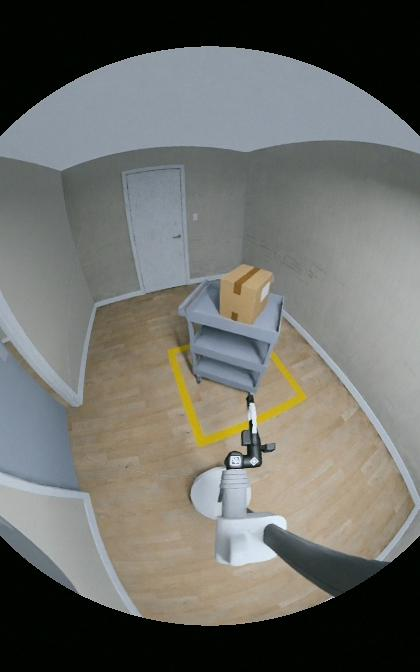

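Scene clock: 2023.57 s.
move: r1 moving
r1.base_odometry: x=-3.488 y=-0.576 heading=-2.188
r1.turned_by_wheels: +0.252
r1.turned_by_imu: +0.253
r1.base_tilt: forward=-1.6 right=+1.3
r1.lidar_m: 3.79 3.36 2.77 2.76 2.40 1.92 1.89 2.25 1.97 1.96 2.17 3.53
r1.base_status: rotate_rad moving
r1.joint_positions: lift_m=+0.124 arm_m=+0.000 wrist_yaw_rad=+3.196 wrist_pitch_rad=+0.002 wrist_roll_rad=+0.000 gripper_m=+0.056
r1.joint_status: not commanded
r1.measured_speeds: translate_m=+0.001 strafe_m=+0.000 rotate_rad=+0.969 lift_m=+0.000 arm_m=+0.000 wrist_yaw_rad=+0.000 wrist_pitch_rad=+0.000 wrist_roll_rad=+0.000
r1.motor_effort: lift_m=+19(19) arm_m=+4(4) wheel_0=-6(7) wheel_1=-7(8) wheel_2=-7(8)
r1.servo_current: wrist_yaw_rad=52(65) wrist_pitch_rad=46(52) wrist_roll_rad=52(65) gripper_m=46(46)
r1.hand_pose: x=-0.1219 y=+0.0715 z=+0.3019 quat_wxyz=(-0.027, -0.001, +0.000, +1.000) (m; r1's base frame)
r1.wrist_depth_mm: - 135 - - - - - / - 135 145 - - - 1983 / - 132 173 - - - 1921 / 110 136 220 - - - 1921 / 137 - - - 1863 1808 1708 / 1229 1229 198 1205 193 1160 1118 / - 809 768 798 798 820 798
r2: as last shown
r2.turned_by_imu: +0.000
r2.base_tilt: forward=-0.7 right=+0.1
r2.lidar_m: 0.87 1.06 1.56 1.09 1.07 1.20 1.72 1.68 1.85 1.69 1.66 0.86
r2.motor_effort: lift_m=+14(14) arm_m=+4(4) wheel_0=-4(4) wheel_1=-3(4) wheel_2=+5(6)
r2.servo_current: wrist_yaw_rad=46(52) wrist_pitch_rad=39(52) wrist_roll_rad=46(52) gripper_m=65(78)
r2.wrist_depth_mm: - - - - - 1661 1160 / - - - - - 1661 1182 / - - - 647 - - - / - - 759 759 - - - / - - 831 798 - - - / - - 186 202 180 1537 991 / - - - 112 - 1397 1205
pictures: none
No camera images: "cameras" was empty.

Scene clock: 2025.70 s.
earlier move: r1 done
r1.base_odometry: x=-3.488 y=-0.576 heading=+0.259
r1.turned_by_wheels: +2.447
r1.turned_by_imu: +2.460
r1.base_tilt: forward=-1.6 right=+1.3
r1.lidar_m: 2.05 1.96 2.06 2.02 1.95 2.05 2.84 3.80 3.92 2.85 2.72 2.80
r1.base_status: done
r1.joint_positions: lift_m=+0.124 arm_m=+0.000 wrist_yaw_rad=+3.196 wrist_pitch_rad=+0.002 wrist_roll_rad=+0.000 gripper_m=+0.056
r1.joint_status: not commanded
r1.measured_speeds: all 0
r1.motor_effort: lift_m=+19(19) arm_m=+4(4) wheel_0=-3(9) wheel_1=-1(9) wheel_2=-2(8)
r1.servo_current: wrist_yaw_rad=59(65) wrist_pitch_rad=46(52) wrist_roll_rad=52(65) gripper_m=46(46)
r1.hand_pose: x=-0.1219 y=+0.0715 z=+0.3019 quat_wxyz=(-0.027, -0.001, +0.000, +1.000) (m; r1's base frame)
r1.wrist_depth_mm: - 135 - - - - - / - 135 145 - - - - / - 132 173 - - - - / 110 136 220 - - - - / 137 - - - - - 1756 / 1229 1229 198 1205 192 1182 1118 / - 798 768 798 788 820 788
r2.base_odometry: x=-5.682 y=-1.025 heading=-1.679
r2.turned_by_wheels: +0.000
r2.turned_by_imu: +0.000
r2.base_tilt: forward=-0.7 right=+0.1
r2.lidar_m: 0.86 1.07 1.49 1.08 1.07 1.18 1.71 1.67 1.81 1.71 1.66 0.85
r2.base_status: not commanded
r2.joint_positions: lift_m=+0.655 arm_m=+0.000 wrist_yaw_rad=-0.003 wrist_pitch_rad=+0.004 wrist_roll_rad=+1.569 gripper_m=-0.019
r2.joint_status: not commanded
r2.measured_speeds: all 0
r2.motor_effort: lift_m=+14(14) arm_m=+4(4) wheel_0=-4(5) wheel_1=-3(4) wheel_2=+5(6)
r2.servo_current: wrist_yaw_rad=46(72) wrist_pitch_rad=46(52) wrist_roll_rad=52(59) gripper_m=72(85)
r2.hand_pose: x=+0.4590 y=-0.0882 z=+0.8324 quat_wxyz=(+0.708, +0.707, +0.000, -0.002) (m; r2's base frame)
r2.wrist_depth_mm: - - - - - 1661 1138 / - - - - - 1708 1160 / - - - 654 - - - / - - 759 759 - - - / - - 820 788 - - - / - - 186 202 179 1499 991 / - - - 112 - 1430 1182
wait: 2.13 of 5 s (r1 has come to rest)
pictures: r1_head_camera
Images, in order (width x height): r1_head_camera 420x560.

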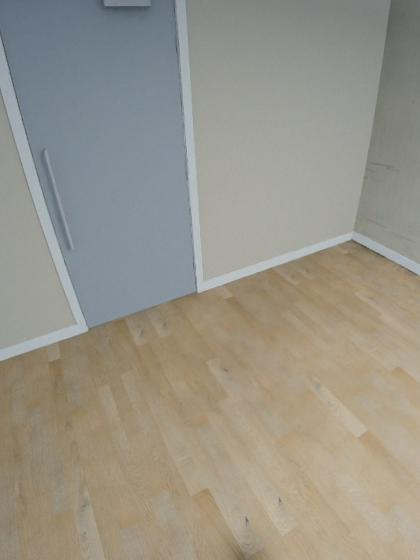

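Request:
finished_scene --scene 2 --done true

The scene is finished: the task was done.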